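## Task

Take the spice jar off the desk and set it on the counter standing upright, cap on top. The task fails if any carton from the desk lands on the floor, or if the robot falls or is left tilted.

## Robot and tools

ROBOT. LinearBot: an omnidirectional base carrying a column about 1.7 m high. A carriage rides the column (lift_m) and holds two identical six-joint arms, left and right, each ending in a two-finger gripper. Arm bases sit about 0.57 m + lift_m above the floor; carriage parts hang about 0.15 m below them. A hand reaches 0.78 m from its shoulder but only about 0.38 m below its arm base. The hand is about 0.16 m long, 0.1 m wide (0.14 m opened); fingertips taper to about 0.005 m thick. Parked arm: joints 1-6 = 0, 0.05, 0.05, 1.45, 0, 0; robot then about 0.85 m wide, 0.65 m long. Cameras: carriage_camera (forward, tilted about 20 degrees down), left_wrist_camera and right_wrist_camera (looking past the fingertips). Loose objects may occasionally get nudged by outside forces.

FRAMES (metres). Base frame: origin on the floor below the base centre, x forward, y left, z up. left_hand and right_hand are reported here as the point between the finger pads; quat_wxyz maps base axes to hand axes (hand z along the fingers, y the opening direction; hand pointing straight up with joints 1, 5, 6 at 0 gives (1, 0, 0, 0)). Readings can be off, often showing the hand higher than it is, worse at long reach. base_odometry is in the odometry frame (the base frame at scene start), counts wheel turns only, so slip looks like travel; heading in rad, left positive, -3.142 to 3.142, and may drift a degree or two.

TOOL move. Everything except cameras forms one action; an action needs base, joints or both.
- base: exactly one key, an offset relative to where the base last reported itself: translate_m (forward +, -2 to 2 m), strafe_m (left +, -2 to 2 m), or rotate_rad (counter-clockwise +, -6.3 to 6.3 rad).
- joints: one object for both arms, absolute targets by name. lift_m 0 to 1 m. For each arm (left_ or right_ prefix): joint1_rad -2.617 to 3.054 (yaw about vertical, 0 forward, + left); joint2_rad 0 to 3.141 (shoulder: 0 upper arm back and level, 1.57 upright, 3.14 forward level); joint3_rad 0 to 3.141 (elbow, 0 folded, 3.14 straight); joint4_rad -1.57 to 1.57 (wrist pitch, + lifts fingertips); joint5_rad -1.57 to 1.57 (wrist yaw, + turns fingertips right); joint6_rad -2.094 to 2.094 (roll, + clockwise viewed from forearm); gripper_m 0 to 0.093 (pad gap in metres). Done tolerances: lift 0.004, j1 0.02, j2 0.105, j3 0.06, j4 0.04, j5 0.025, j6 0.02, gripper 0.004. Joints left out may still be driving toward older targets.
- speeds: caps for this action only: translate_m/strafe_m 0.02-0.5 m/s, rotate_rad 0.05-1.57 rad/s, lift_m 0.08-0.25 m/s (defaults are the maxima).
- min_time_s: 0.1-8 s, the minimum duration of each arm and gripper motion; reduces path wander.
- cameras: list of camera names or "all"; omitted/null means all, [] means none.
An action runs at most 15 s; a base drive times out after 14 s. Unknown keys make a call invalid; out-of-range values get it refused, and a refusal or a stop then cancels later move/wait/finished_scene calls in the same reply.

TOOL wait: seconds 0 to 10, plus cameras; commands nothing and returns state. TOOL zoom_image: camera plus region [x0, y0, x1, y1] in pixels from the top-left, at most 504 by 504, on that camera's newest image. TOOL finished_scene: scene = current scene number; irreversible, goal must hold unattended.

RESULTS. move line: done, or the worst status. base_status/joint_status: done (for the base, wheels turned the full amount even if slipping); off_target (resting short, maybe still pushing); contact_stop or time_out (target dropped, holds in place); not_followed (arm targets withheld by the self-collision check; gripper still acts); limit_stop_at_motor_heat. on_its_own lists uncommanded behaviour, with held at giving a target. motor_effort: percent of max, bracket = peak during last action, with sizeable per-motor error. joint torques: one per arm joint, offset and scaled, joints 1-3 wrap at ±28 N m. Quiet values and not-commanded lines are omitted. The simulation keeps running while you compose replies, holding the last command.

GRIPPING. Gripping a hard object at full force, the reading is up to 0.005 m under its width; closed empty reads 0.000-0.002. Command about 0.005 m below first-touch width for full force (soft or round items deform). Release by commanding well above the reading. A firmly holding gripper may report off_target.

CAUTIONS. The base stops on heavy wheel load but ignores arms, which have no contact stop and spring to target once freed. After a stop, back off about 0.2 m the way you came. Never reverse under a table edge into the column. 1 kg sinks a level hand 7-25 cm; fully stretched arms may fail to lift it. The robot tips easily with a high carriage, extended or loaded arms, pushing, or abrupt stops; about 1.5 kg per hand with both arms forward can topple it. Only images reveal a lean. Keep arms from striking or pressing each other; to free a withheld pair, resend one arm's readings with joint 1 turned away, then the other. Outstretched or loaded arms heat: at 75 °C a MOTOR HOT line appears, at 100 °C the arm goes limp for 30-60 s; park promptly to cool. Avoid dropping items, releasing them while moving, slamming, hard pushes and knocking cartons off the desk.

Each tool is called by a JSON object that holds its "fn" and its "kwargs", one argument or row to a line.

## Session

{"fn": "move", "kwargs": {
  "joints": {"lift_m": 0.9},
  "cameras": ["carriage_camera"]
}}

Scene clock: 2.93 s.
Joint torques (N m): left_arm=[0.57 4.33 5.86 -0.22 -0.13 -0.04] | right_arm=[0.01 4.37 7.01 -0.13 -0.01 -0.13]
move: done
base_odometry: x=+0.000 y=+0.000 heading=+0.000
joint_positions: lift_m=+0.900 left_joint1_rad=-0.017 left_joint2_rad=+0.038 left_joint3_rad=+0.047 left_joint4_rad=+1.430 left_joint5_rad=+0.018 left_joint6_rad=-0.006 left_gripper_m=+0.09396 right_joint1_rad=-0.013 right_joint2_rad=+0.048 right_joint3_rad=+0.041 right_joint4_rad=+1.441 right_joint5_rad=+0.022 right_joint6_rad=-0.023 right_gripper_m=+0.09396
joint_status: all done
motor_effort: lift_m=+31(37) drive_wheels=-1(4)
left_hand: x=+0.2657 y=+0.3054 z=+1.8838 quat_wxyz=(+0.998, +0.009, +0.066, -0.012) (m; base frame)
right_hand: x=+0.2677 y=-0.3133 z=+1.8824 quat_wxyz=(+0.997, +0.011, +0.068, -0.019) (m; base frame)
pictures: carriage_camera
Images, in order (width x height): carriage_camera 504x504.

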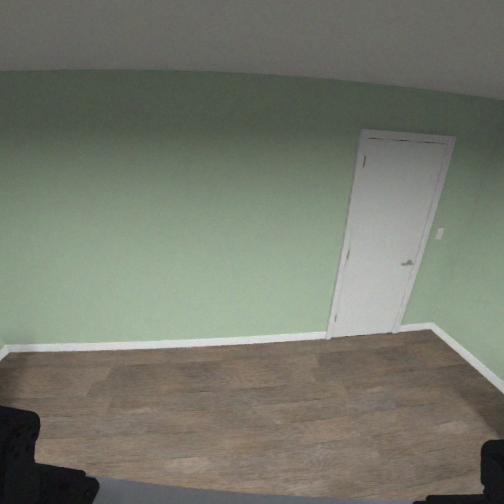

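{"fn": "move", "kwargs": {
  "base": {"rotate_rad": -1.5},
  "speeds": {"rotate_rad": 1.0},
  "cameras": ["carriage_camera"]
}}

{"fn": "zoom_image", "kwargs": {
  "camera": "carriage_camera",
  "region": [50, 200, 454, 450]
}}

Scene clock: 9.53 s.
Joint torques (N m): left_arm=[0.69 4.33 5.91 -0.23 -0.14 -0.06] | right_arm=[-0.01 4.33 7.04 -0.14 -0.01 -0.13]
move: done
base_odometry: x=+0.000 y=+0.000 heading=-1.500
base_status: done
joint_positions: lift_m=+0.900 left_joint1_rad=-0.017 left_joint2_rad=+0.038 left_joint3_rad=+0.047 left_joint4_rad=+1.430 left_joint5_rad=+0.018 left_joint6_rad=-0.006 left_gripper_m=+0.09397 right_joint1_rad=-0.013 right_joint2_rad=+0.048 right_joint3_rad=+0.041 right_joint4_rad=+1.441 right_joint5_rad=+0.022 right_joint6_rad=-0.023 right_gripper_m=+0.09397
motor_effort: lift_m=+31(31) drive_wheels=+5(18)
left_hand: x=+0.2657 y=+0.3054 z=+1.8838 quat_wxyz=(+0.998, +0.009, +0.066, -0.012) (m; base frame)
right_hand: x=+0.2677 y=-0.3133 z=+1.8824 quat_wxyz=(+0.997, +0.011, +0.068, -0.019) (m; base frame)
pictures: carriage_camera

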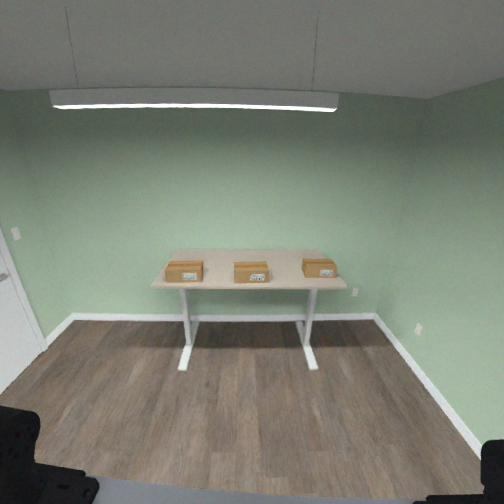

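Scaled by 1.248 from the camera's 504x504 image, which has a finer 720x720 frame.

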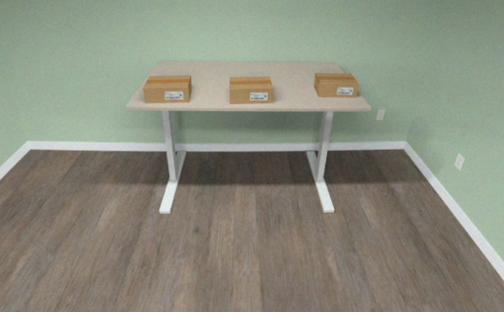

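{"fn": "move", "kwargs": {
  "base": {"translate_m": 0.7},
  "speeds": {"translate_m": 0.35, "lift_m": 0.15},
  "joints": {"lift_m": 0.99},
  "cameras": ["carriage_camera"]
}}

{"fn": "zoom_image", "kwargs": {
  "camera": "carriage_camera",
  "region": [80, 240, 404, 440]
}}

Scene clock: 20.57 s.
Joint torques (N m): left_arm=[0.61 4.22 6.02 -0.29 -0.14 -0.04] | right_arm=[0.01 4.41 7.04 -0.13 -0.01 -0.12]
move: done
base_odometry: x=+0.049 y=-0.698 heading=-1.501
base_status: done
joint_positions: lift_m=+0.990 left_joint1_rad=-0.017 left_joint2_rad=+0.038 left_joint3_rad=+0.047 left_joint4_rad=+1.431 left_joint5_rad=+0.018 left_joint6_rad=-0.006 left_gripper_m=+0.09397 right_joint1_rad=-0.013 right_joint2_rad=+0.048 right_joint3_rad=+0.041 right_joint4_rad=+1.441 right_joint5_rad=+0.022 right_joint6_rad=-0.023 right_gripper_m=+0.09397
joint_status: all done
motor_effort: lift_m=+31(37) drive_wheels=-12(23)
left_hand: x=+0.2654 y=+0.3054 z=+1.9738 quat_wxyz=(+0.998, +0.009, +0.065, -0.012) (m; base frame)
right_hand: x=+0.2677 y=-0.3133 z=+1.9724 quat_wxyz=(+0.997, +0.011, +0.068, -0.019) (m; base frame)
pictures: carriage_camera

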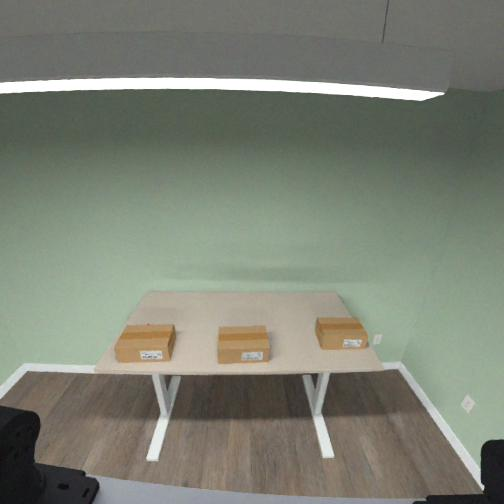

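Scaled by 1.556 from the camera's 504x504 image, which has a finer 720x720 frame.

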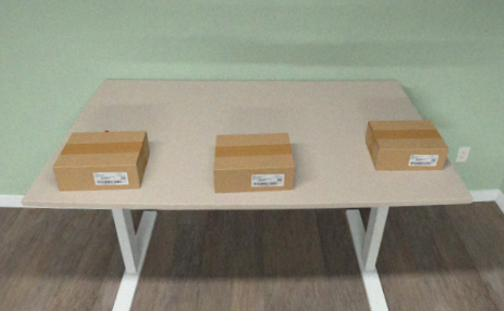

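{"fn": "move", "kwargs": {
  "base": {"strafe_m": 0.34},
  "speeds": {"strafe_m": 0.25, "lift_m": 0.15},
  "joints": {"lift_m": 0.9, "left_joint2_rad": 2.539, "left_joint3_rad": 1.663, "left_joint4_rad": -0.02, "left_joint1_rad": 0.0, "left_joint5_rad": 0.0, "left_joint6_rad": 0.0},
  "min_time_s": 2.0,
  "cameras": []
}}

{"fn": "move", "kwargs": {
  "base": {"translate_m": 0.22},
  "speeds": {"translate_m": 0.25},
  "cameras": ["carriage_camera", "left_wrist_camera"]
}}

{"fn": "zoom_image", "kwargs": {
  "camera": "left_wrist_camera",
  "region": [130, 0, 430, 300]
}}

Scene clock: 38.63 s.
move: done
base_status: done
joint_status: all done
motor_effort: lift_m=+27(29) drive_wheels=-3(12)
pictures: none

Scene clock: 40.80 s.
Joint torques (N m): left_arm=[0.68 -15.43 9.07 2 -0.18 0.01] | right_arm=[-0.01 4.38 7.09 -0.11 -0.01 -0.13]
move: done
base_odometry: x=+0.404 y=-0.894 heading=-1.500
base_status: done
joint_positions: lift_m=+0.900 left_joint1_rad=-0.001 left_joint2_rad=+2.528 left_joint3_rad=+1.640 left_joint4_rad=-0.010 left_joint5_rad=+0.006 left_joint6_rad=-0.006 left_gripper_m=+0.09397 right_joint1_rad=-0.013 right_joint2_rad=+0.048 right_joint3_rad=+0.041 right_joint4_rad=+1.439 right_joint5_rad=+0.023 right_joint6_rad=-0.023 right_gripper_m=+0.09397
motor_effort: lift_m=+27(27) drive_wheels=-10(14)
left_hand: x=+0.8230 y=+0.3073 z=+1.3757 quat_wxyz=(+0.330, -0.001, +0.944, -0.004) (m; base frame)
right_hand: x=+0.2682 y=-0.3134 z=+1.8827 quat_wxyz=(+0.997, +0.011, +0.069, -0.019) (m; base frame)
pictures: carriage_camera, left_wrist_camera
Images, in order (width x height): carriage_camera 504x504, left_wrist_camera 504x504.

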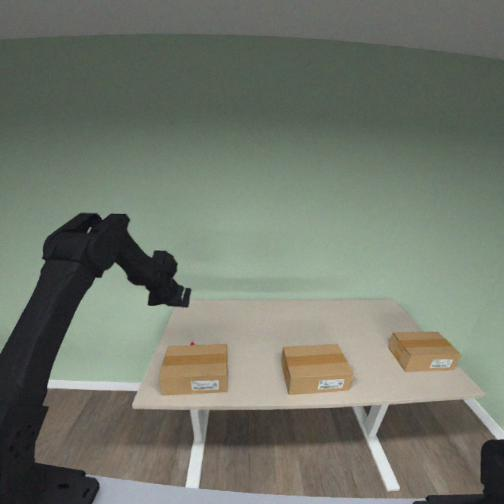

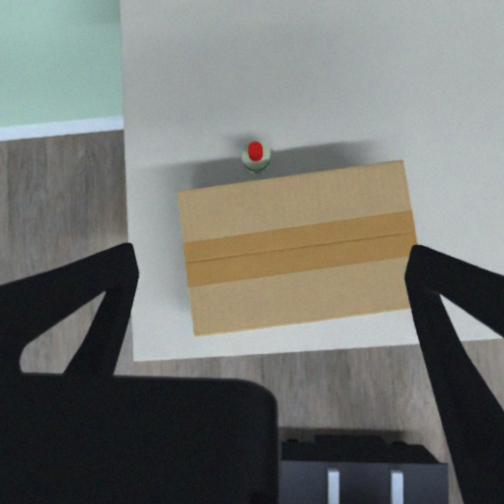

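Scaled by 1.680 from the camera's 504x504 image, which has a finer 720x720 frame.

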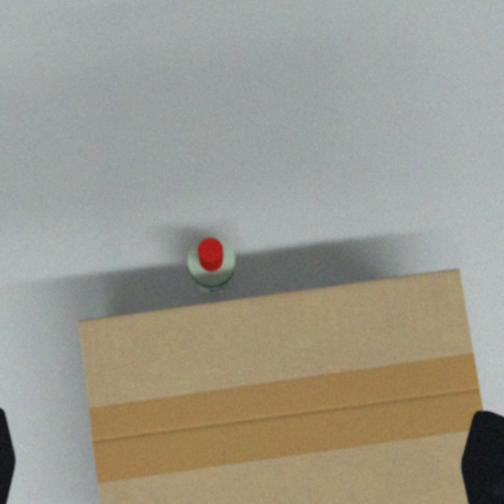

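{"fn": "move", "kwargs": {
  "base": {"translate_m": 0.306},
  "speeds": {"translate_m": 0.15},
  "joints": {"left_joint2_rad": 2.882, "left_joint3_rad": 1.774, "left_joint4_rad": -0.478, "lift_m": 0.86},
  "min_time_s": 2.0,
  "cameras": ["left_wrist_camera"]
}}

{"fn": "zoom_image", "kwargs": {
  "camera": "left_wrist_camera",
  "region": [150, 30, 400, 280]
}}

Scene clock: 107.40 s.
Joint torques (N m): left_arm=[0.77 -13.93 6.2 0.4 -0.19 0.01] | right_arm=[-0.05 4.44 7.16 -0.11 -0.02 -0.12]
move: done
base_odometry: x=+0.426 y=-1.200 heading=-1.499
base_status: done
joint_positions: lift_m=+0.860 left_joint1_rad=-0.001 left_joint2_rad=+2.863 left_joint3_rad=+1.758 left_joint4_rad=-0.466 left_joint5_rad=+0.006 left_joint6_rad=-0.006 left_gripper_m=+0.09397 right_joint1_rad=-0.013 right_joint2_rad=+0.047 right_joint3_rad=+0.041 right_joint4_rad=+1.440 right_joint5_rad=+0.023 right_joint6_rad=-0.023 right_gripper_m=+0.09397
joint_status: all done
motor_effort: lift_m=+28(29) drive_wheels=+6(14)
left_hand: x=+0.6705 y=+0.3075 z=+1.1631 quat_wxyz=(+0.000, -0.002, +1.000, -0.003) (m; base frame)
right_hand: x=+0.2679 y=-0.3134 z=+1.8425 quat_wxyz=(+0.997, +0.011, +0.068, -0.019) (m; base frame)
pictures: left_wrist_camera

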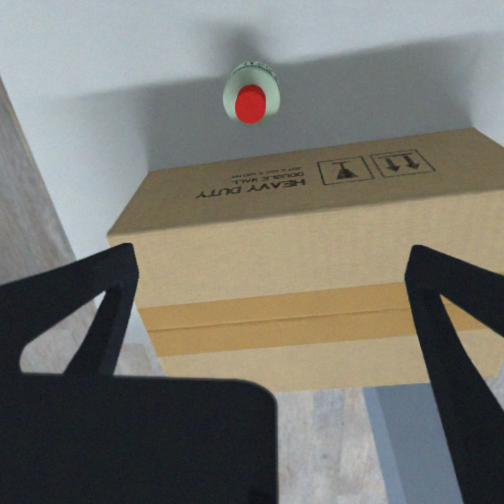

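Scaled by 2.016 from the camera's 504x504 image, which has a finer 720x720 frame.

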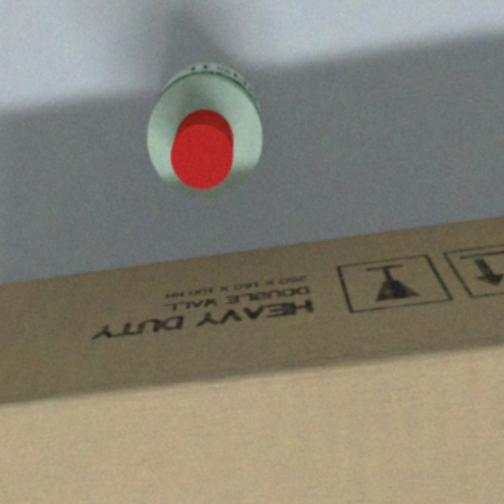

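{"fn": "move", "kwargs": {
  "base": {"strafe_m": 0.007},
  "speeds": {"strafe_m": 0.1},
  "cameras": []
}}

{"fn": "move", "kwargs": {
  "base": {"translate_m": 0.018},
  "speeds": {"translate_m": 0.1, "lift_m": 0.1},
  "joints": {"lift_m": 0.8},
  "cameras": ["left_wrist_camera"]
}}

{"fn": "zoom_image", "kwargs": {
  "camera": "left_wrist_camera",
  "region": [120, 80, 420, 380]
}}

Scene clock: 124.67 s.
move: done
base_status: done
motor_effort: lift_m=+28(28) drive_wheels=+6(7)
pictures: none

Scene clock: 125.67 s.
Joint torques (N m): left_arm=[0.69 -14.83 5.97 0.49 -0.16 0.02] | right_arm=[0.01 4.4 7.09 -0.1 -0.01 -0.11]
move: done
base_odometry: x=+0.434 y=-1.217 heading=-1.499
base_status: done
joint_positions: lift_m=+0.800 left_joint1_rad=+0.001 left_joint2_rad=+2.872 left_joint3_rad=+1.760 left_joint4_rad=-0.473 left_joint5_rad=+0.004 left_joint6_rad=-0.006 left_gripper_m=+0.09397 right_joint1_rad=-0.013 right_joint2_rad=+0.047 right_joint3_rad=+0.041 right_joint4_rad=+1.439 right_joint5_rad=+0.023 right_joint6_rad=-0.023 right_gripper_m=+0.09397
joint_status: all done
motor_effort: lift_m=+28(29) drive_wheels=-8(17)
left_hand: x=+0.6662 y=+0.3090 z=+1.0996 quat_wxyz=(-0.007, -0.004, +1.000, -0.002) (m; base frame)
right_hand: x=+0.2682 y=-0.3134 z=+1.7825 quat_wxyz=(+0.997, +0.011, +0.069, -0.019) (m; base frame)
pictures: left_wrist_camera

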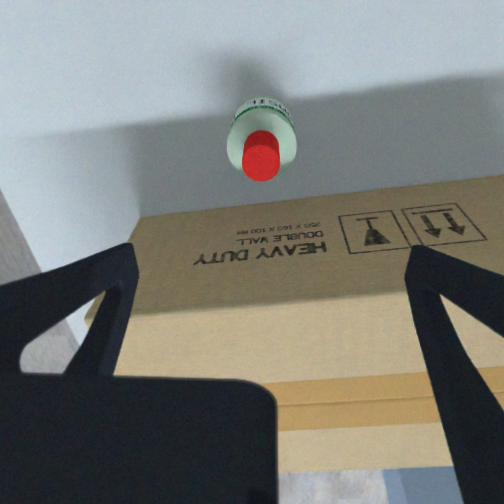

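Scaled by 1.680 from the camera's 504x504 image, which has a finer 720x720 frame.

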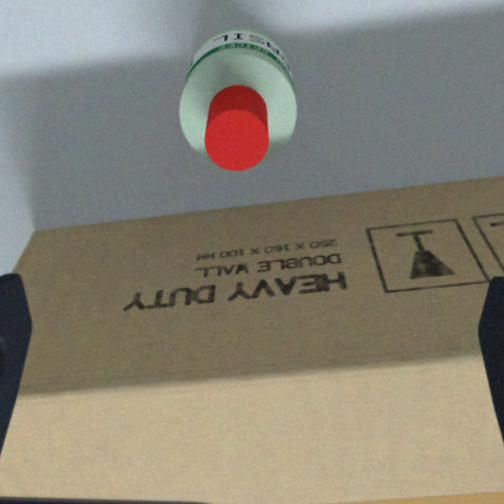

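{"fn": "move", "kwargs": {
  "joints": {"lift_m": 0.74},
  "speeds": {"lift_m": 0.1},
  "cameras": ["left_wrist_camera"]
}}

{"fn": "zoom_image", "kwargs": {
  "camera": "left_wrist_camera",
  "region": [120, 120, 420, 420]
}}

Scene clock: 152.50 s.
Joint torques (N m): left_arm=[0.55 -14.89 5.68 0.47 -0.15 0.01] | right_arm=[0.01 4.37 7.09 -0.11 -0.01 -0.11]
move: done
base_odometry: x=+0.434 y=-1.217 heading=-1.499
joint_positions: lift_m=+0.740 left_joint1_rad=+0.001 left_joint2_rad=+2.874 left_joint3_rad=+1.763 left_joint4_rad=-0.475 left_joint5_rad=+0.004 left_joint6_rad=-0.006 left_gripper_m=+0.09397 right_joint1_rad=-0.013 right_joint2_rad=+0.047 right_joint3_rad=+0.041 right_joint4_rad=+1.439 right_joint5_rad=+0.023 right_joint6_rad=-0.023 right_gripper_m=+0.09397
joint_status: all done
motor_effort: lift_m=+28(28) drive_wheels=+5(9)
left_hand: x=+0.6658 y=+0.3090 z=+1.0389 quat_wxyz=(-0.008, -0.004, +1.000, -0.002) (m; base frame)
right_hand: x=+0.2682 y=-0.3134 z=+1.7225 quat_wxyz=(+0.997, +0.011, +0.069, -0.019) (m; base frame)
pictures: left_wrist_camera

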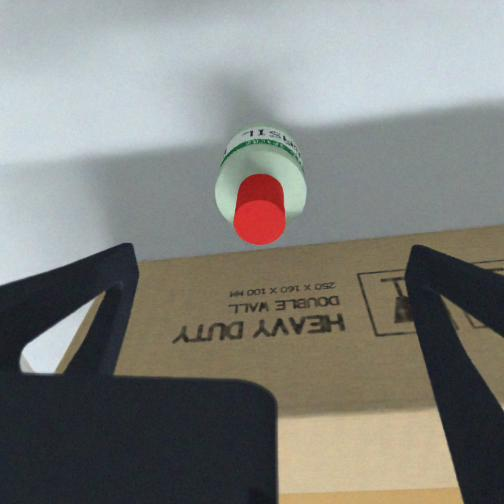

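Scaled by 1.680 from the camera's 504x504 image, which has a finer 720x720 frame.

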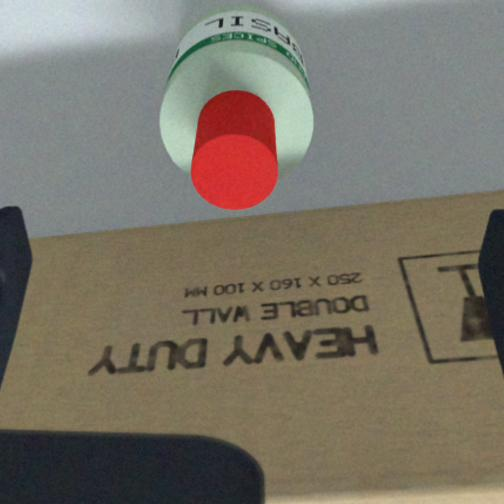

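{"fn": "move", "kwargs": {
  "joints": {"lift_m": 0.7},
  "speeds": {"lift_m": 0.08},
  "cameras": ["left_wrist_camera"]
}}

{"fn": "zoom_image", "kwargs": {
  "camera": "left_wrist_camera",
  "region": [120, 120, 420, 420]
}}

Scene clock: 189.43 s.
Joint torques (N m): left_arm=[0.58 -15.32 5.65 0.51 -0.16 0.02] | right_arm=[0.02 4.37 7.09 -0.1 -0.01 -0.11]
move: done
base_odometry: x=+0.434 y=-1.217 heading=-1.499
joint_positions: lift_m=+0.700 left_joint1_rad=+0.001 left_joint2_rad=+2.876 left_joint3_rad=+1.764 left_joint4_rad=-0.476 left_joint5_rad=+0.004 left_joint6_rad=-0.006 left_gripper_m=+0.09397 right_joint1_rad=-0.013 right_joint2_rad=+0.047 right_joint3_rad=+0.041 right_joint4_rad=+1.439 right_joint5_rad=+0.023 right_joint6_rad=-0.023 right_gripper_m=+0.09397
joint_status: all done
motor_effort: lift_m=+27(28) drive_wheels=-7(8)
left_hand: x=+0.6656 y=+0.3090 z=+0.9985 quat_wxyz=(-0.009, -0.004, +1.000, -0.002) (m; base frame)
right_hand: x=+0.2682 y=-0.3134 z=+1.6826 quat_wxyz=(+0.997, +0.011, +0.069, -0.019) (m; base frame)
pictures: left_wrist_camera

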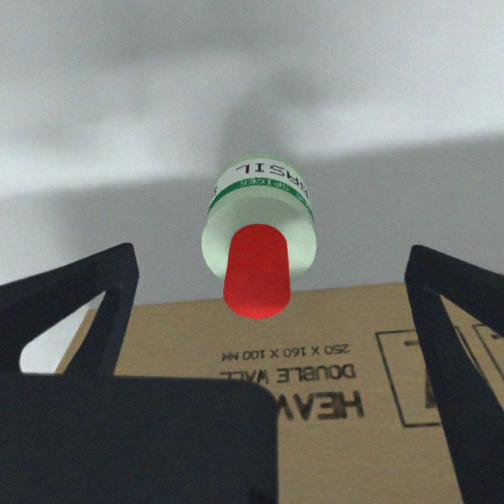

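Scaled by 1.680 from the camera's 504x504 image, which has a finer 720x720 frame.

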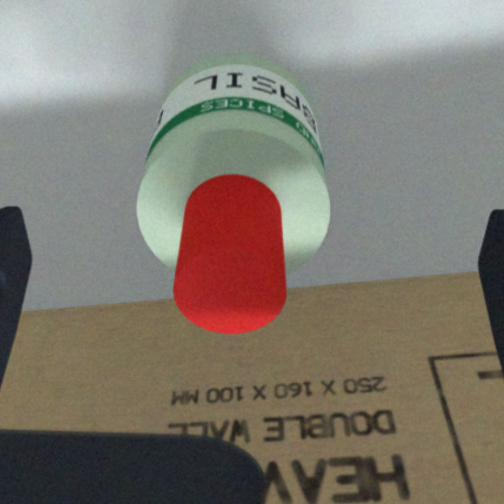

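{"fn": "move", "kwargs": {
  "base": {"strafe_m": 0.005},
  "speeds": {"strafe_m": 0.05},
  "cameras": []
}}

{"fn": "move", "kwargs": {
  "joints": {"lift_m": 0.689, "left_gripper_m": 0.07},
  "speeds": {"lift_m": 0.08},
  "min_time_s": 1.0,
  "cameras": ["left_wrist_camera"]
}}

{"fn": "zoom_image", "kwargs": {
  "camera": "left_wrist_camera",
  "region": [120, 120, 420, 420]
}}

Scene clock: 206.77 s.
move: done
base_status: done
motor_effort: lift_m=+27(28) drive_wheels=+5(11)
pictures: none

Scene clock: 208.07 s.
Joint torques (N m): left_arm=[0.39 -15.36 5.46 0.51 -0.15 0.01] | right_arm=[-0.01 4.41 7.1 -0.11 -0.01 -0.12]
move: done
base_odometry: x=+0.439 y=-1.217 heading=-1.500
joint_positions: lift_m=+0.689 left_joint1_rad=+0.002 left_joint2_rad=+2.877 left_joint3_rad=+1.765 left_joint4_rad=-0.476 left_joint5_rad=+0.003 left_joint6_rad=-0.006 left_gripper_m=+0.07010 right_joint1_rad=-0.013 right_joint2_rad=+0.047 right_joint3_rad=+0.041 right_joint4_rad=+1.439 right_joint5_rad=+0.023 right_joint6_rad=-0.023 right_gripper_m=+0.09397
joint_status: all done
motor_effort: lift_m=+28(28) drive_wheels=+4(10)
left_hand: x=+0.6655 y=+0.3094 z=+0.9872 quat_wxyz=(-0.009, -0.004, +1.000, -0.001) (m; base frame)
right_hand: x=+0.2682 y=-0.3134 z=+1.6716 quat_wxyz=(+0.997, +0.011, +0.069, -0.019) (m; base frame)
pictures: left_wrist_camera

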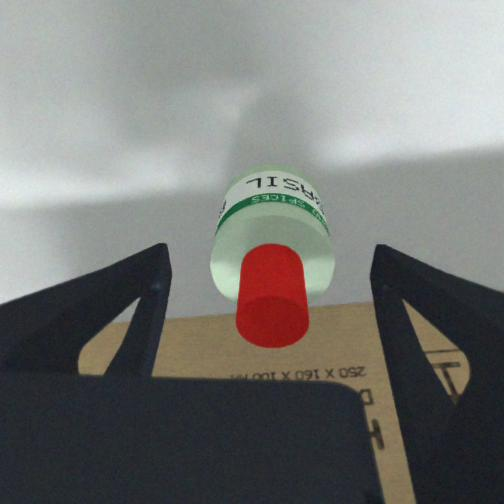

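Scaled by 1.680 from the camera's 504x504 image, which has a finer 720x720 frame.

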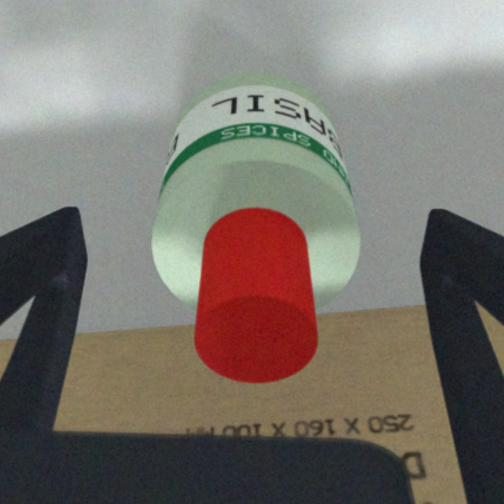

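{"fn": "move", "kwargs": {
  "joints": {"left_gripper_m": 0.045},
  "min_time_s": 0.8,
  "cameras": ["left_wrist_camera"]
}}

{"fn": "move", "kwargs": {
  "joints": {"left_gripper_m": 0.036},
  "min_time_s": 1.2,
  "cameras": ["left_wrist_camera"]
}}

Scene clock: 214.43 s.
move: done
joint_status: all done
motor_effort: lift_m=+28(28) drive_wheels=+5(6)
pictures: left_wrist_camera

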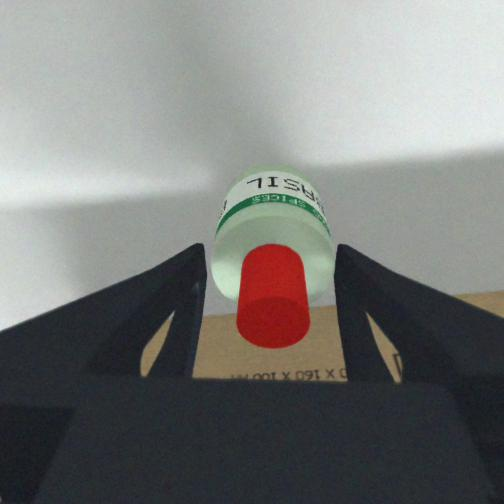

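Scene clock: 215.90 s.
Joint torques (N m): left_arm=[0.46 -15.32 5.41 0.52 -0.16 0.02] | right_arm=[0.02 4.4 7.12 -0.11 -0.02 -0.12]
move: done
base_odometry: x=+0.439 y=-1.217 heading=-1.500
joint_positions: lift_m=+0.689 left_joint1_rad=+0.002 left_joint2_rad=+2.877 left_joint3_rad=+1.765 left_joint4_rad=-0.476 left_joint5_rad=+0.003 left_joint6_rad=-0.006 left_gripper_m=+0.03680 right_joint1_rad=-0.013 right_joint2_rad=+0.047 right_joint3_rad=+0.041 right_joint4_rad=+1.439 right_joint5_rad=+0.023 right_joint6_rad=-0.023 right_gripper_m=+0.09397
joint_status: all done
motor_effort: lift_m=+28(28) drive_wheels=+6(6)
left_hand: x=+0.6655 y=+0.3094 z=+0.9872 quat_wxyz=(-0.009, -0.004, +1.000, -0.001) (m; base frame)
right_hand: x=+0.2682 y=-0.3134 z=+1.6716 quat_wxyz=(+0.997, +0.011, +0.069, -0.019) (m; base frame)
pictures: left_wrist_camera

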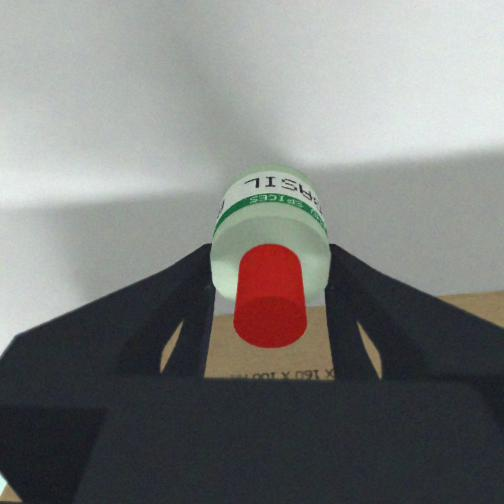

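{"fn": "move", "kwargs": {
  "joints": {"left_gripper_m": 0.030},
  "min_time_s": 0.8,
  "cameras": []
}}

{"fn": "move", "kwargs": {
  "joints": {"lift_m": 0.73},
  "speeds": {"lift_m": 0.08},
  "cameras": ["left_wrist_camera"]
}}

Scene clock: 222.47 s.
move: off_target
joint_status: left_gripper_m off_target (ended at +0.03678, target +0.03000)
motor_effort: lift_m=+28(28) drive_wheels=+5(7)
pictures: none

Scene clock: 223.33 s.
Joint torques (N m): left_arm=[0.49 -15.6 5.49 0.52 -0.15 0.01] | right_arm=[0.01 4.41 7.1 -0.11 -0.01 -0.12]
move: done
base_odometry: x=+0.439 y=-1.217 heading=-1.500
joint_positions: lift_m=+0.730 left_joint1_rad=+0.002 left_joint2_rad=+2.879 left_joint3_rad=+1.765 left_joint4_rad=-0.477 left_joint5_rad=+0.003 left_joint6_rad=-0.006 left_gripper_m=+0.03677 right_joint1_rad=-0.013 right_joint2_rad=+0.047 right_joint3_rad=+0.041 right_joint4_rad=+1.439 right_joint5_rad=+0.023 right_joint6_rad=-0.023 right_gripper_m=+0.09397
joint_status: all done
motor_effort: lift_m=+30(36) drive_wheels=+7(10)
left_hand: x=+0.6648 y=+0.3094 z=+1.0274 quat_wxyz=(-0.010, -0.004, +1.000, -0.001) (m; base frame)
right_hand: x=+0.2682 y=-0.3134 z=+1.7123 quat_wxyz=(+0.997, +0.011, +0.069, -0.019) (m; base frame)
pictures: left_wrist_camera

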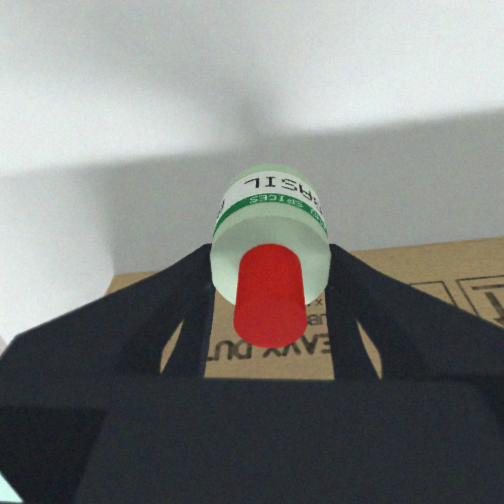

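{"fn": "move", "kwargs": {
  "joints": {"lift_m": 0.87},
  "speeds": {"lift_m": 0.2},
  "cameras": []
}}

{"fn": "move", "kwargs": {
  "base": {"translate_m": -0.6},
  "speeds": {"translate_m": 0.3},
  "cameras": ["left_wrist_camera"]
}}

{"fn": "move", "kwargs": {
  "base": {"rotate_rad": 3.14},
  "speeds": {"rotate_rad": 0.7},
  "cameras": ["carriage_camera", "left_wrist_camera"]
}}

Scene clock: 232.83 s.
move: done
joint_status: all done
motor_effort: lift_m=+30(38) drive_wheels=+5(8)
pictures: none

Scene clock: 236.30 s.
move: done
base_status: done
motor_effort: lift_m=+30(31) drive_wheels=-2(15)
pictures: left_wrist_camera

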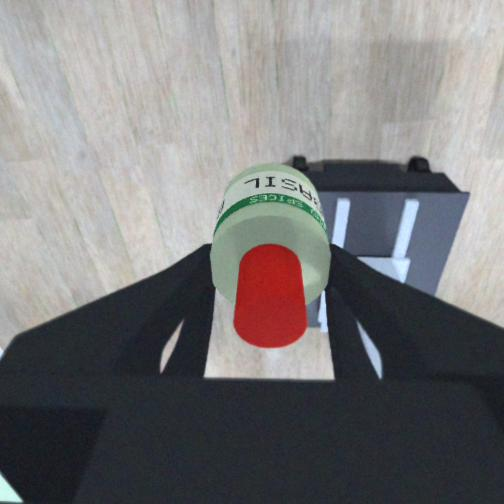

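Scene clock: 241.97 s.
Joint torques (N m): left_arm=[0.34 -15.6 5.48 0.5 -0.14 0.01] | right_arm=[0.03 4.36 7.12 -0.1 -0.02 -0.12]
move: done
base_odometry: x=+0.397 y=-0.618 heading=+1.640
base_status: done
joint_positions: lift_m=+0.870 left_joint1_rad=+0.004 left_joint2_rad=+2.880 left_joint3_rad=+1.765 left_joint4_rad=-0.476 left_joint5_rad=+0.003 left_joint6_rad=-0.006 left_gripper_m=+0.03677 right_joint1_rad=-0.013 right_joint2_rad=+0.047 right_joint3_rad=+0.041 right_joint4_rad=+1.438 right_joint5_rad=+0.023 right_joint6_rad=-0.023 right_gripper_m=+0.09398
motor_effort: lift_m=+30(31) drive_wheels=+7(15)
left_hand: x=+0.6646 y=+0.3105 z=+1.1667 quat_wxyz=(-0.010, -0.005, +1.000, -0.001) (m; base frame)
right_hand: x=+0.2684 y=-0.3134 z=+1.8523 quat_wxyz=(+0.997, +0.011, +0.069, -0.019) (m; base frame)
pictures: carriage_camera, left_wrist_camera

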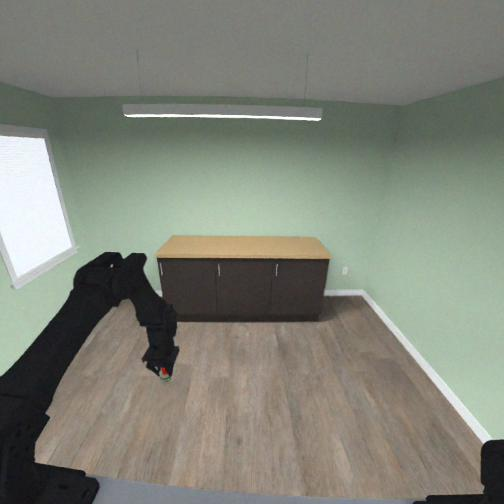

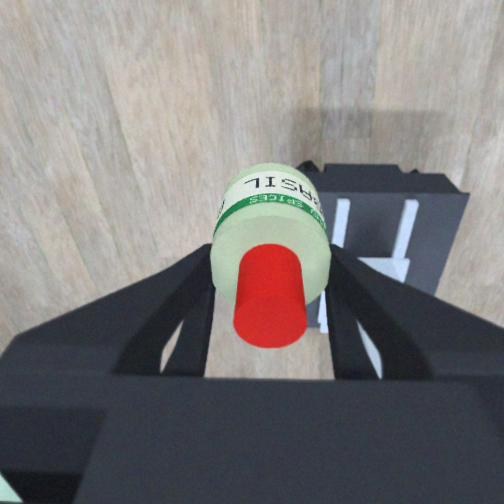

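{"fn": "move", "kwargs": {
  "base": {"translate_m": 1.55},
  "speeds": {"translate_m": 0.4},
  "cameras": ["carriage_camera", "left_wrist_camera"]
}}

Scene clock: 254.67 s.
Joint torques (N m): left_arm=[0.32 -15.6 5.37 0.49 -0.14 0.02] | right_arm=[0.02 4.37 7.12 -0.12 -0.01 -0.12]
move: done
base_odometry: x=+0.287 y=+0.928 heading=+1.641
base_status: done
joint_positions: lift_m=+0.870 left_joint1_rad=+0.004 left_joint2_rad=+2.880 left_joint3_rad=+1.765 left_joint4_rad=-0.477 left_joint5_rad=+0.003 left_joint6_rad=-0.006 left_gripper_m=+0.03677 right_joint1_rad=-0.013 right_joint2_rad=+0.047 right_joint3_rad=+0.041 right_joint4_rad=+1.439 right_joint5_rad=+0.023 right_joint6_rad=-0.023 right_gripper_m=+0.09398
motor_effort: lift_m=+30(31) drive_wheels=-10(23)
left_hand: x=+0.6641 y=+0.3101 z=+1.1667 quat_wxyz=(-0.011, -0.005, +1.000, -0.001) (m; base frame)
right_hand: x=+0.2682 y=-0.3134 z=+1.8523 quat_wxyz=(+0.997, +0.011, +0.069, -0.019) (m; base frame)
pictures: carriage_camera, left_wrist_camera

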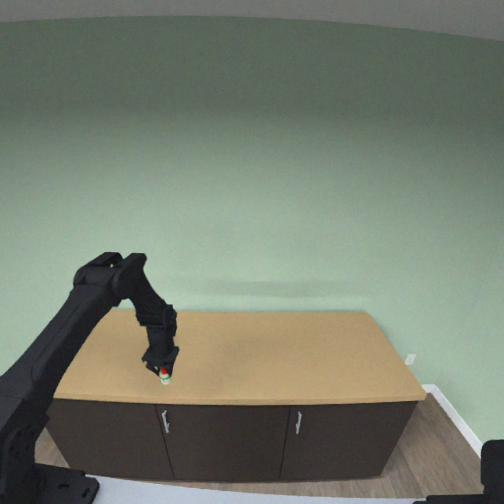

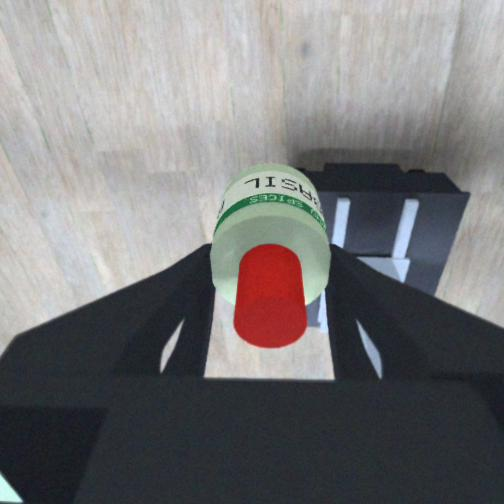

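{"fn": "move", "kwargs": {
  "base": {"translate_m": 0.37},
  "speeds": {"translate_m": 0.25, "lift_m": 0.1},
  "joints": {"lift_m": 0.75},
  "cameras": ["carriage_camera", "left_wrist_camera"]
}}

Scene clock: 268.17 s.
Joint torques (N m): left_arm=[0.43 -15.77 5.53 0.49 -0.14 0.02] | right_arm=[0.01 4.38 7.13 -0.13 -0.02 -0.11]
move: done
base_odometry: x=+0.261 y=+1.297 heading=+1.642
base_status: done
joint_positions: lift_m=+0.750 left_joint1_rad=+0.003 left_joint2_rad=+2.881 left_joint3_rad=+1.765 left_joint4_rad=-0.478 left_joint5_rad=+0.003 left_joint6_rad=-0.006 left_gripper_m=+0.03677 right_joint1_rad=-0.013 right_joint2_rad=+0.047 right_joint3_rad=+0.041 right_joint4_rad=+1.441 right_joint5_rad=+0.023 right_joint6_rad=-0.023 right_gripper_m=+0.09398
joint_status: all done
motor_effort: lift_m=+28(29) drive_wheels=-9(19)
left_hand: x=+0.6636 y=+0.3100 z=+1.0465 quat_wxyz=(-0.012, -0.004, +1.000, -0.001) (m; base frame)
right_hand: x=+0.2678 y=-0.3134 z=+1.7326 quat_wxyz=(+0.997, +0.011, +0.068, -0.019) (m; base frame)
pictures: carriage_camera, left_wrist_camera

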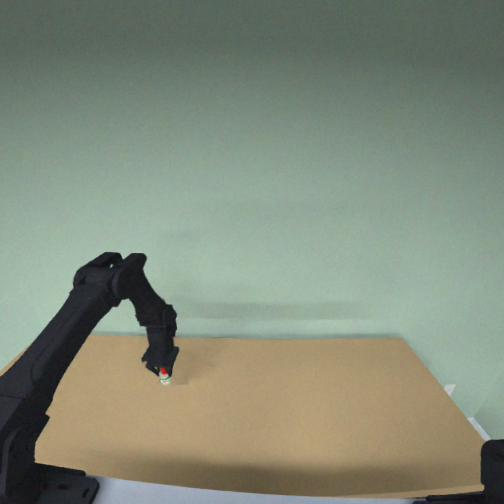

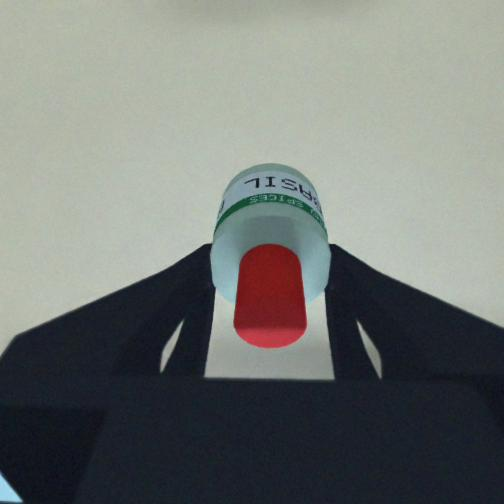

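{"fn": "move", "kwargs": {
  "joints": {"lift_m": 0.672},
  "speeds": {"lift_m": 0.12},
  "cameras": ["left_wrist_camera"]
}}

{"fn": "move", "kwargs": {
  "joints": {"lift_m": 0.658},
  "speeds": {"lift_m": 0.08},
  "cameras": ["left_wrist_camera"]
}}

Scene clock: 277.60 s.
move: done
joint_status: all done
motor_effort: lift_m=+27(29) drive_wheels=-10(12)
pictures: left_wrist_camera

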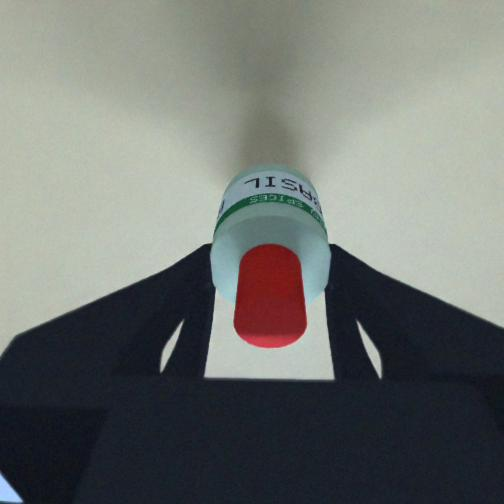

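Scene clock: 278.13 s.
Joint torques (N m): left_arm=[0.35 -15.94 5.38 0.5 -0.14 0] | right_arm=[0.05 4.42 7.09 -0.14 -0.01 -0.12]
move: done
base_odometry: x=+0.261 y=+1.297 heading=+1.642
joint_positions: lift_m=+0.658 left_joint1_rad=+0.003 left_joint2_rad=+2.882 left_joint3_rad=+1.765 left_joint4_rad=-0.477 left_joint5_rad=+0.003 left_joint6_rad=-0.006 left_gripper_m=+0.03677 right_joint1_rad=-0.013 right_joint2_rad=+0.047 right_joint3_rad=+0.041 right_joint4_rad=+1.441 right_joint5_rad=+0.023 right_joint6_rad=-0.023 right_gripper_m=+0.09398
joint_status: all done
motor_effort: lift_m=+28(29) drive_wheels=-9(11)
left_hand: x=+0.6639 y=+0.3100 z=+0.9544 quat_wxyz=(-0.011, -0.004, +1.000, -0.001) (m; base frame)
right_hand: x=+0.2678 y=-0.3134 z=+1.6406 quat_wxyz=(+0.997, +0.011, +0.068, -0.019) (m; base frame)
pictures: left_wrist_camera

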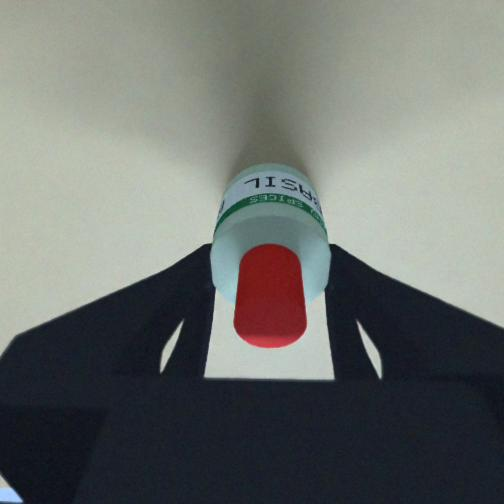

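{"fn": "move", "kwargs": {
  "joints": {"lift_m": 0.65},
  "speeds": {"lift_m": 0.08},
  "cameras": ["left_wrist_camera"]
}}

{"fn": "zoom_image", "kwargs": {
  "camera": "left_wrist_camera",
  "region": [170, 90, 370, 290]
}}

Scene clock: 281.00 s.
Joint torques (N m): left_arm=[0.35 -15.71 5.08 0.48 -0.13 0.02] | right_arm=[-0.03 4.44 7.08 -0.13 -0.01 -0.12]
move: done
base_odometry: x=+0.261 y=+1.297 heading=+1.642
joint_positions: lift_m=+0.650 left_joint1_rad=+0.003 left_joint2_rad=+2.880 left_joint3_rad=+1.768 left_joint4_rad=-0.473 left_joint5_rad=+0.003 left_joint6_rad=-0.006 left_gripper_m=+0.03677 right_joint1_rad=-0.013 right_joint2_rad=+0.047 right_joint3_rad=+0.041 right_joint4_rad=+1.441 right_joint5_rad=+0.023 right_joint6_rad=-0.023 right_gripper_m=+0.09398
joint_status: all done
motor_effort: lift_m=+26(29) drive_wheels=-10(11)
left_hand: x=+0.6665 y=+0.3100 z=+0.9475 quat_wxyz=(-0.007, -0.004, +1.000, -0.001) (m; base frame)
right_hand: x=+0.2678 y=-0.3134 z=+1.6327 quat_wxyz=(+0.997, +0.011, +0.068, -0.019) (m; base frame)
pictures: left_wrist_camera

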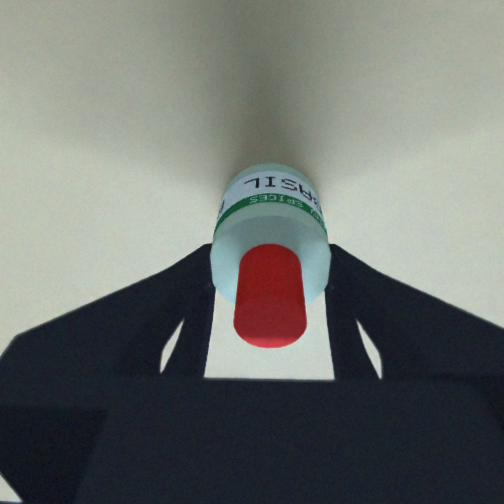

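Scaled by 2.520 from the camera's 504x504 image, which has a finer 720x720 frame.

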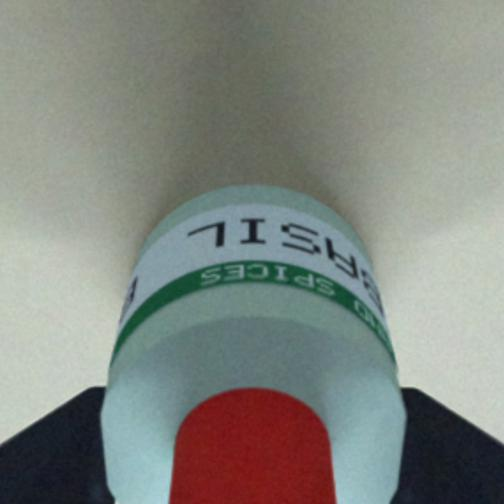

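{"fn": "move", "kwargs": {
  "joints": {"lift_m": 0.646},
  "speeds": {"lift_m": 0.08},
  "cameras": ["left_wrist_camera"]
}}

Scene clock: 285.73 s.
Joint torques (N m): left_arm=[0.4 -14.83 5.01 0.61 -0.14 0.01] | right_arm=[0.01 4.4 7.09 -0.12 -0.02 -0.12]
move: done
base_odometry: x=+0.261 y=+1.297 heading=+1.642
joint_positions: lift_m=+0.646 left_joint1_rad=+0.003 left_joint2_rad=+2.874 left_joint3_rad=+1.769 left_joint4_rad=-0.487 left_joint5_rad=+0.003 left_joint6_rad=-0.006 left_gripper_m=+0.03677 right_joint1_rad=-0.013 right_joint2_rad=+0.047 right_joint3_rad=+0.041 right_joint4_rad=+1.441 right_joint5_rad=+0.023 right_joint6_rad=-0.023 right_gripper_m=+0.09398
joint_status: all done
motor_effort: lift_m=+25(27) drive_wheels=+5(10)
left_hand: x=+0.6660 y=+0.3100 z=+0.9464 quat_wxyz=(-0.010, -0.004, +1.000, -0.001) (m; base frame)
right_hand: x=+0.2678 y=-0.3134 z=+1.6288 quat_wxyz=(+0.997, +0.011, +0.068, -0.019) (m; base frame)
pictures: left_wrist_camera

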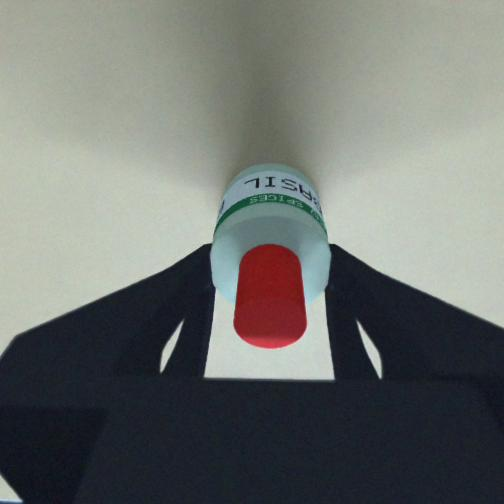

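{"fn": "move", "kwargs": {
  "joints": {"left_gripper_m": 0.046},
  "min_time_s": 1.2,
  "cameras": ["left_wrist_camera"]
}}

{"fn": "move", "kwargs": {
  "joints": {"left_gripper_m": 0.09},
  "min_time_s": 1.2,
  "cameras": ["left_wrist_camera"]
}}

{"fn": "move", "kwargs": {
  "joints": {"lift_m": 0.75},
  "speeds": {"lift_m": 0.1},
  "cameras": ["left_wrist_camera", "carriage_camera"]
}}

Scene clock: 293.73 s.
move: done
joint_status: all done
motor_effort: lift_m=+25(26) drive_wheels=+7(9)
pictures: left_wrist_camera

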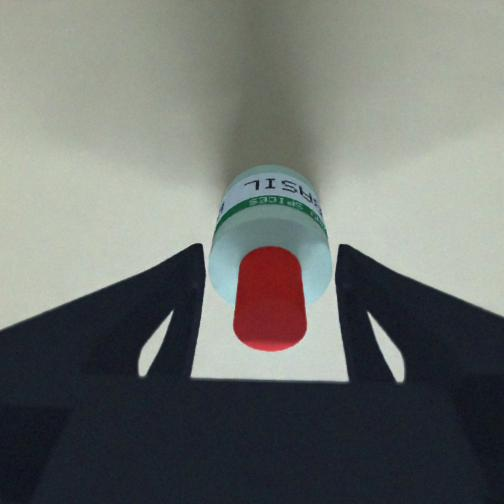

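Scene clock: 295.23 s.
move: done
joint_status: all done
motor_effort: lift_m=+25(26) drive_wheels=+6(8)
pictures: left_wrist_camera

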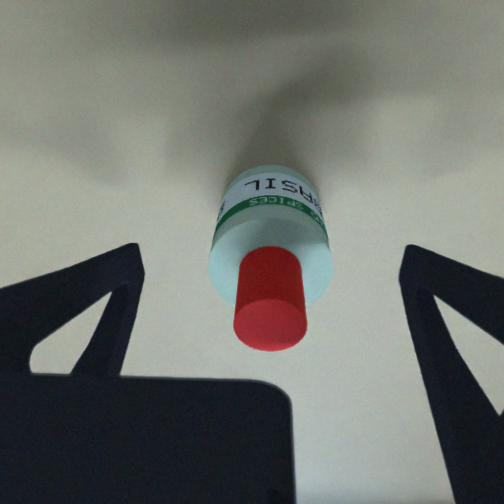

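Scene clock: 296.67 s.
Joint torques (N m): left_arm=[0.38 -15.36 5.09 0.57 -0.14 0.02] | right_arm=[0.03 4.36 7.13 -0.13 -0.01 -0.11]
move: done
base_odometry: x=+0.261 y=+1.297 heading=+1.642
joint_positions: lift_m=+0.750 left_joint1_rad=+0.003 left_joint2_rad=+2.877 left_joint3_rad=+1.769 left_joint4_rad=-0.480 left_joint5_rad=+0.003 left_joint6_rad=-0.006 left_gripper_m=+0.08990 right_joint1_rad=-0.013 right_joint2_rad=+0.047 right_joint3_rad=+0.041 right_joint4_rad=+1.441 right_joint5_rad=+0.023 right_joint6_rad=-0.023 right_gripper_m=+0.09398
joint_status: all done
motor_effort: lift_m=+31(38) drive_wheels=+7(11)
left_hand: x=+0.6667 y=+0.3100 z=+1.0488 quat_wxyz=(-0.008, -0.004, +1.000, -0.001) (m; base frame)
right_hand: x=+0.2678 y=-0.3134 z=+1.7323 quat_wxyz=(+0.997, +0.011, +0.068, -0.019) (m; base frame)
pictures: carriage_camera, left_wrist_camera

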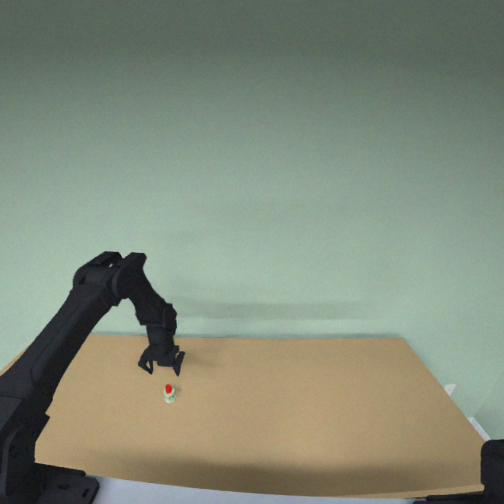

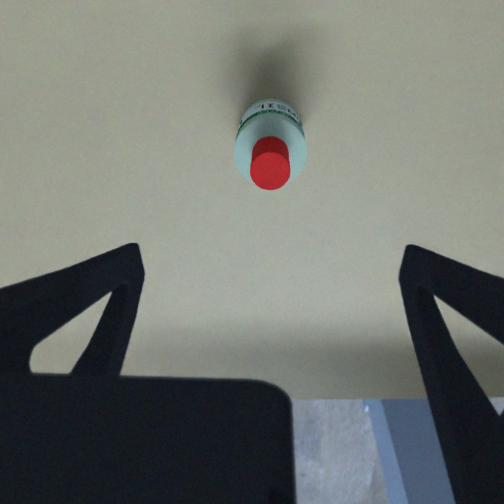

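The jar is standing on the counter with its cap up, and the hand is clear of it.

{"fn": "finished_scene", "kwargs": {
  "scene": 3
}}

The scene is finished: the task was done.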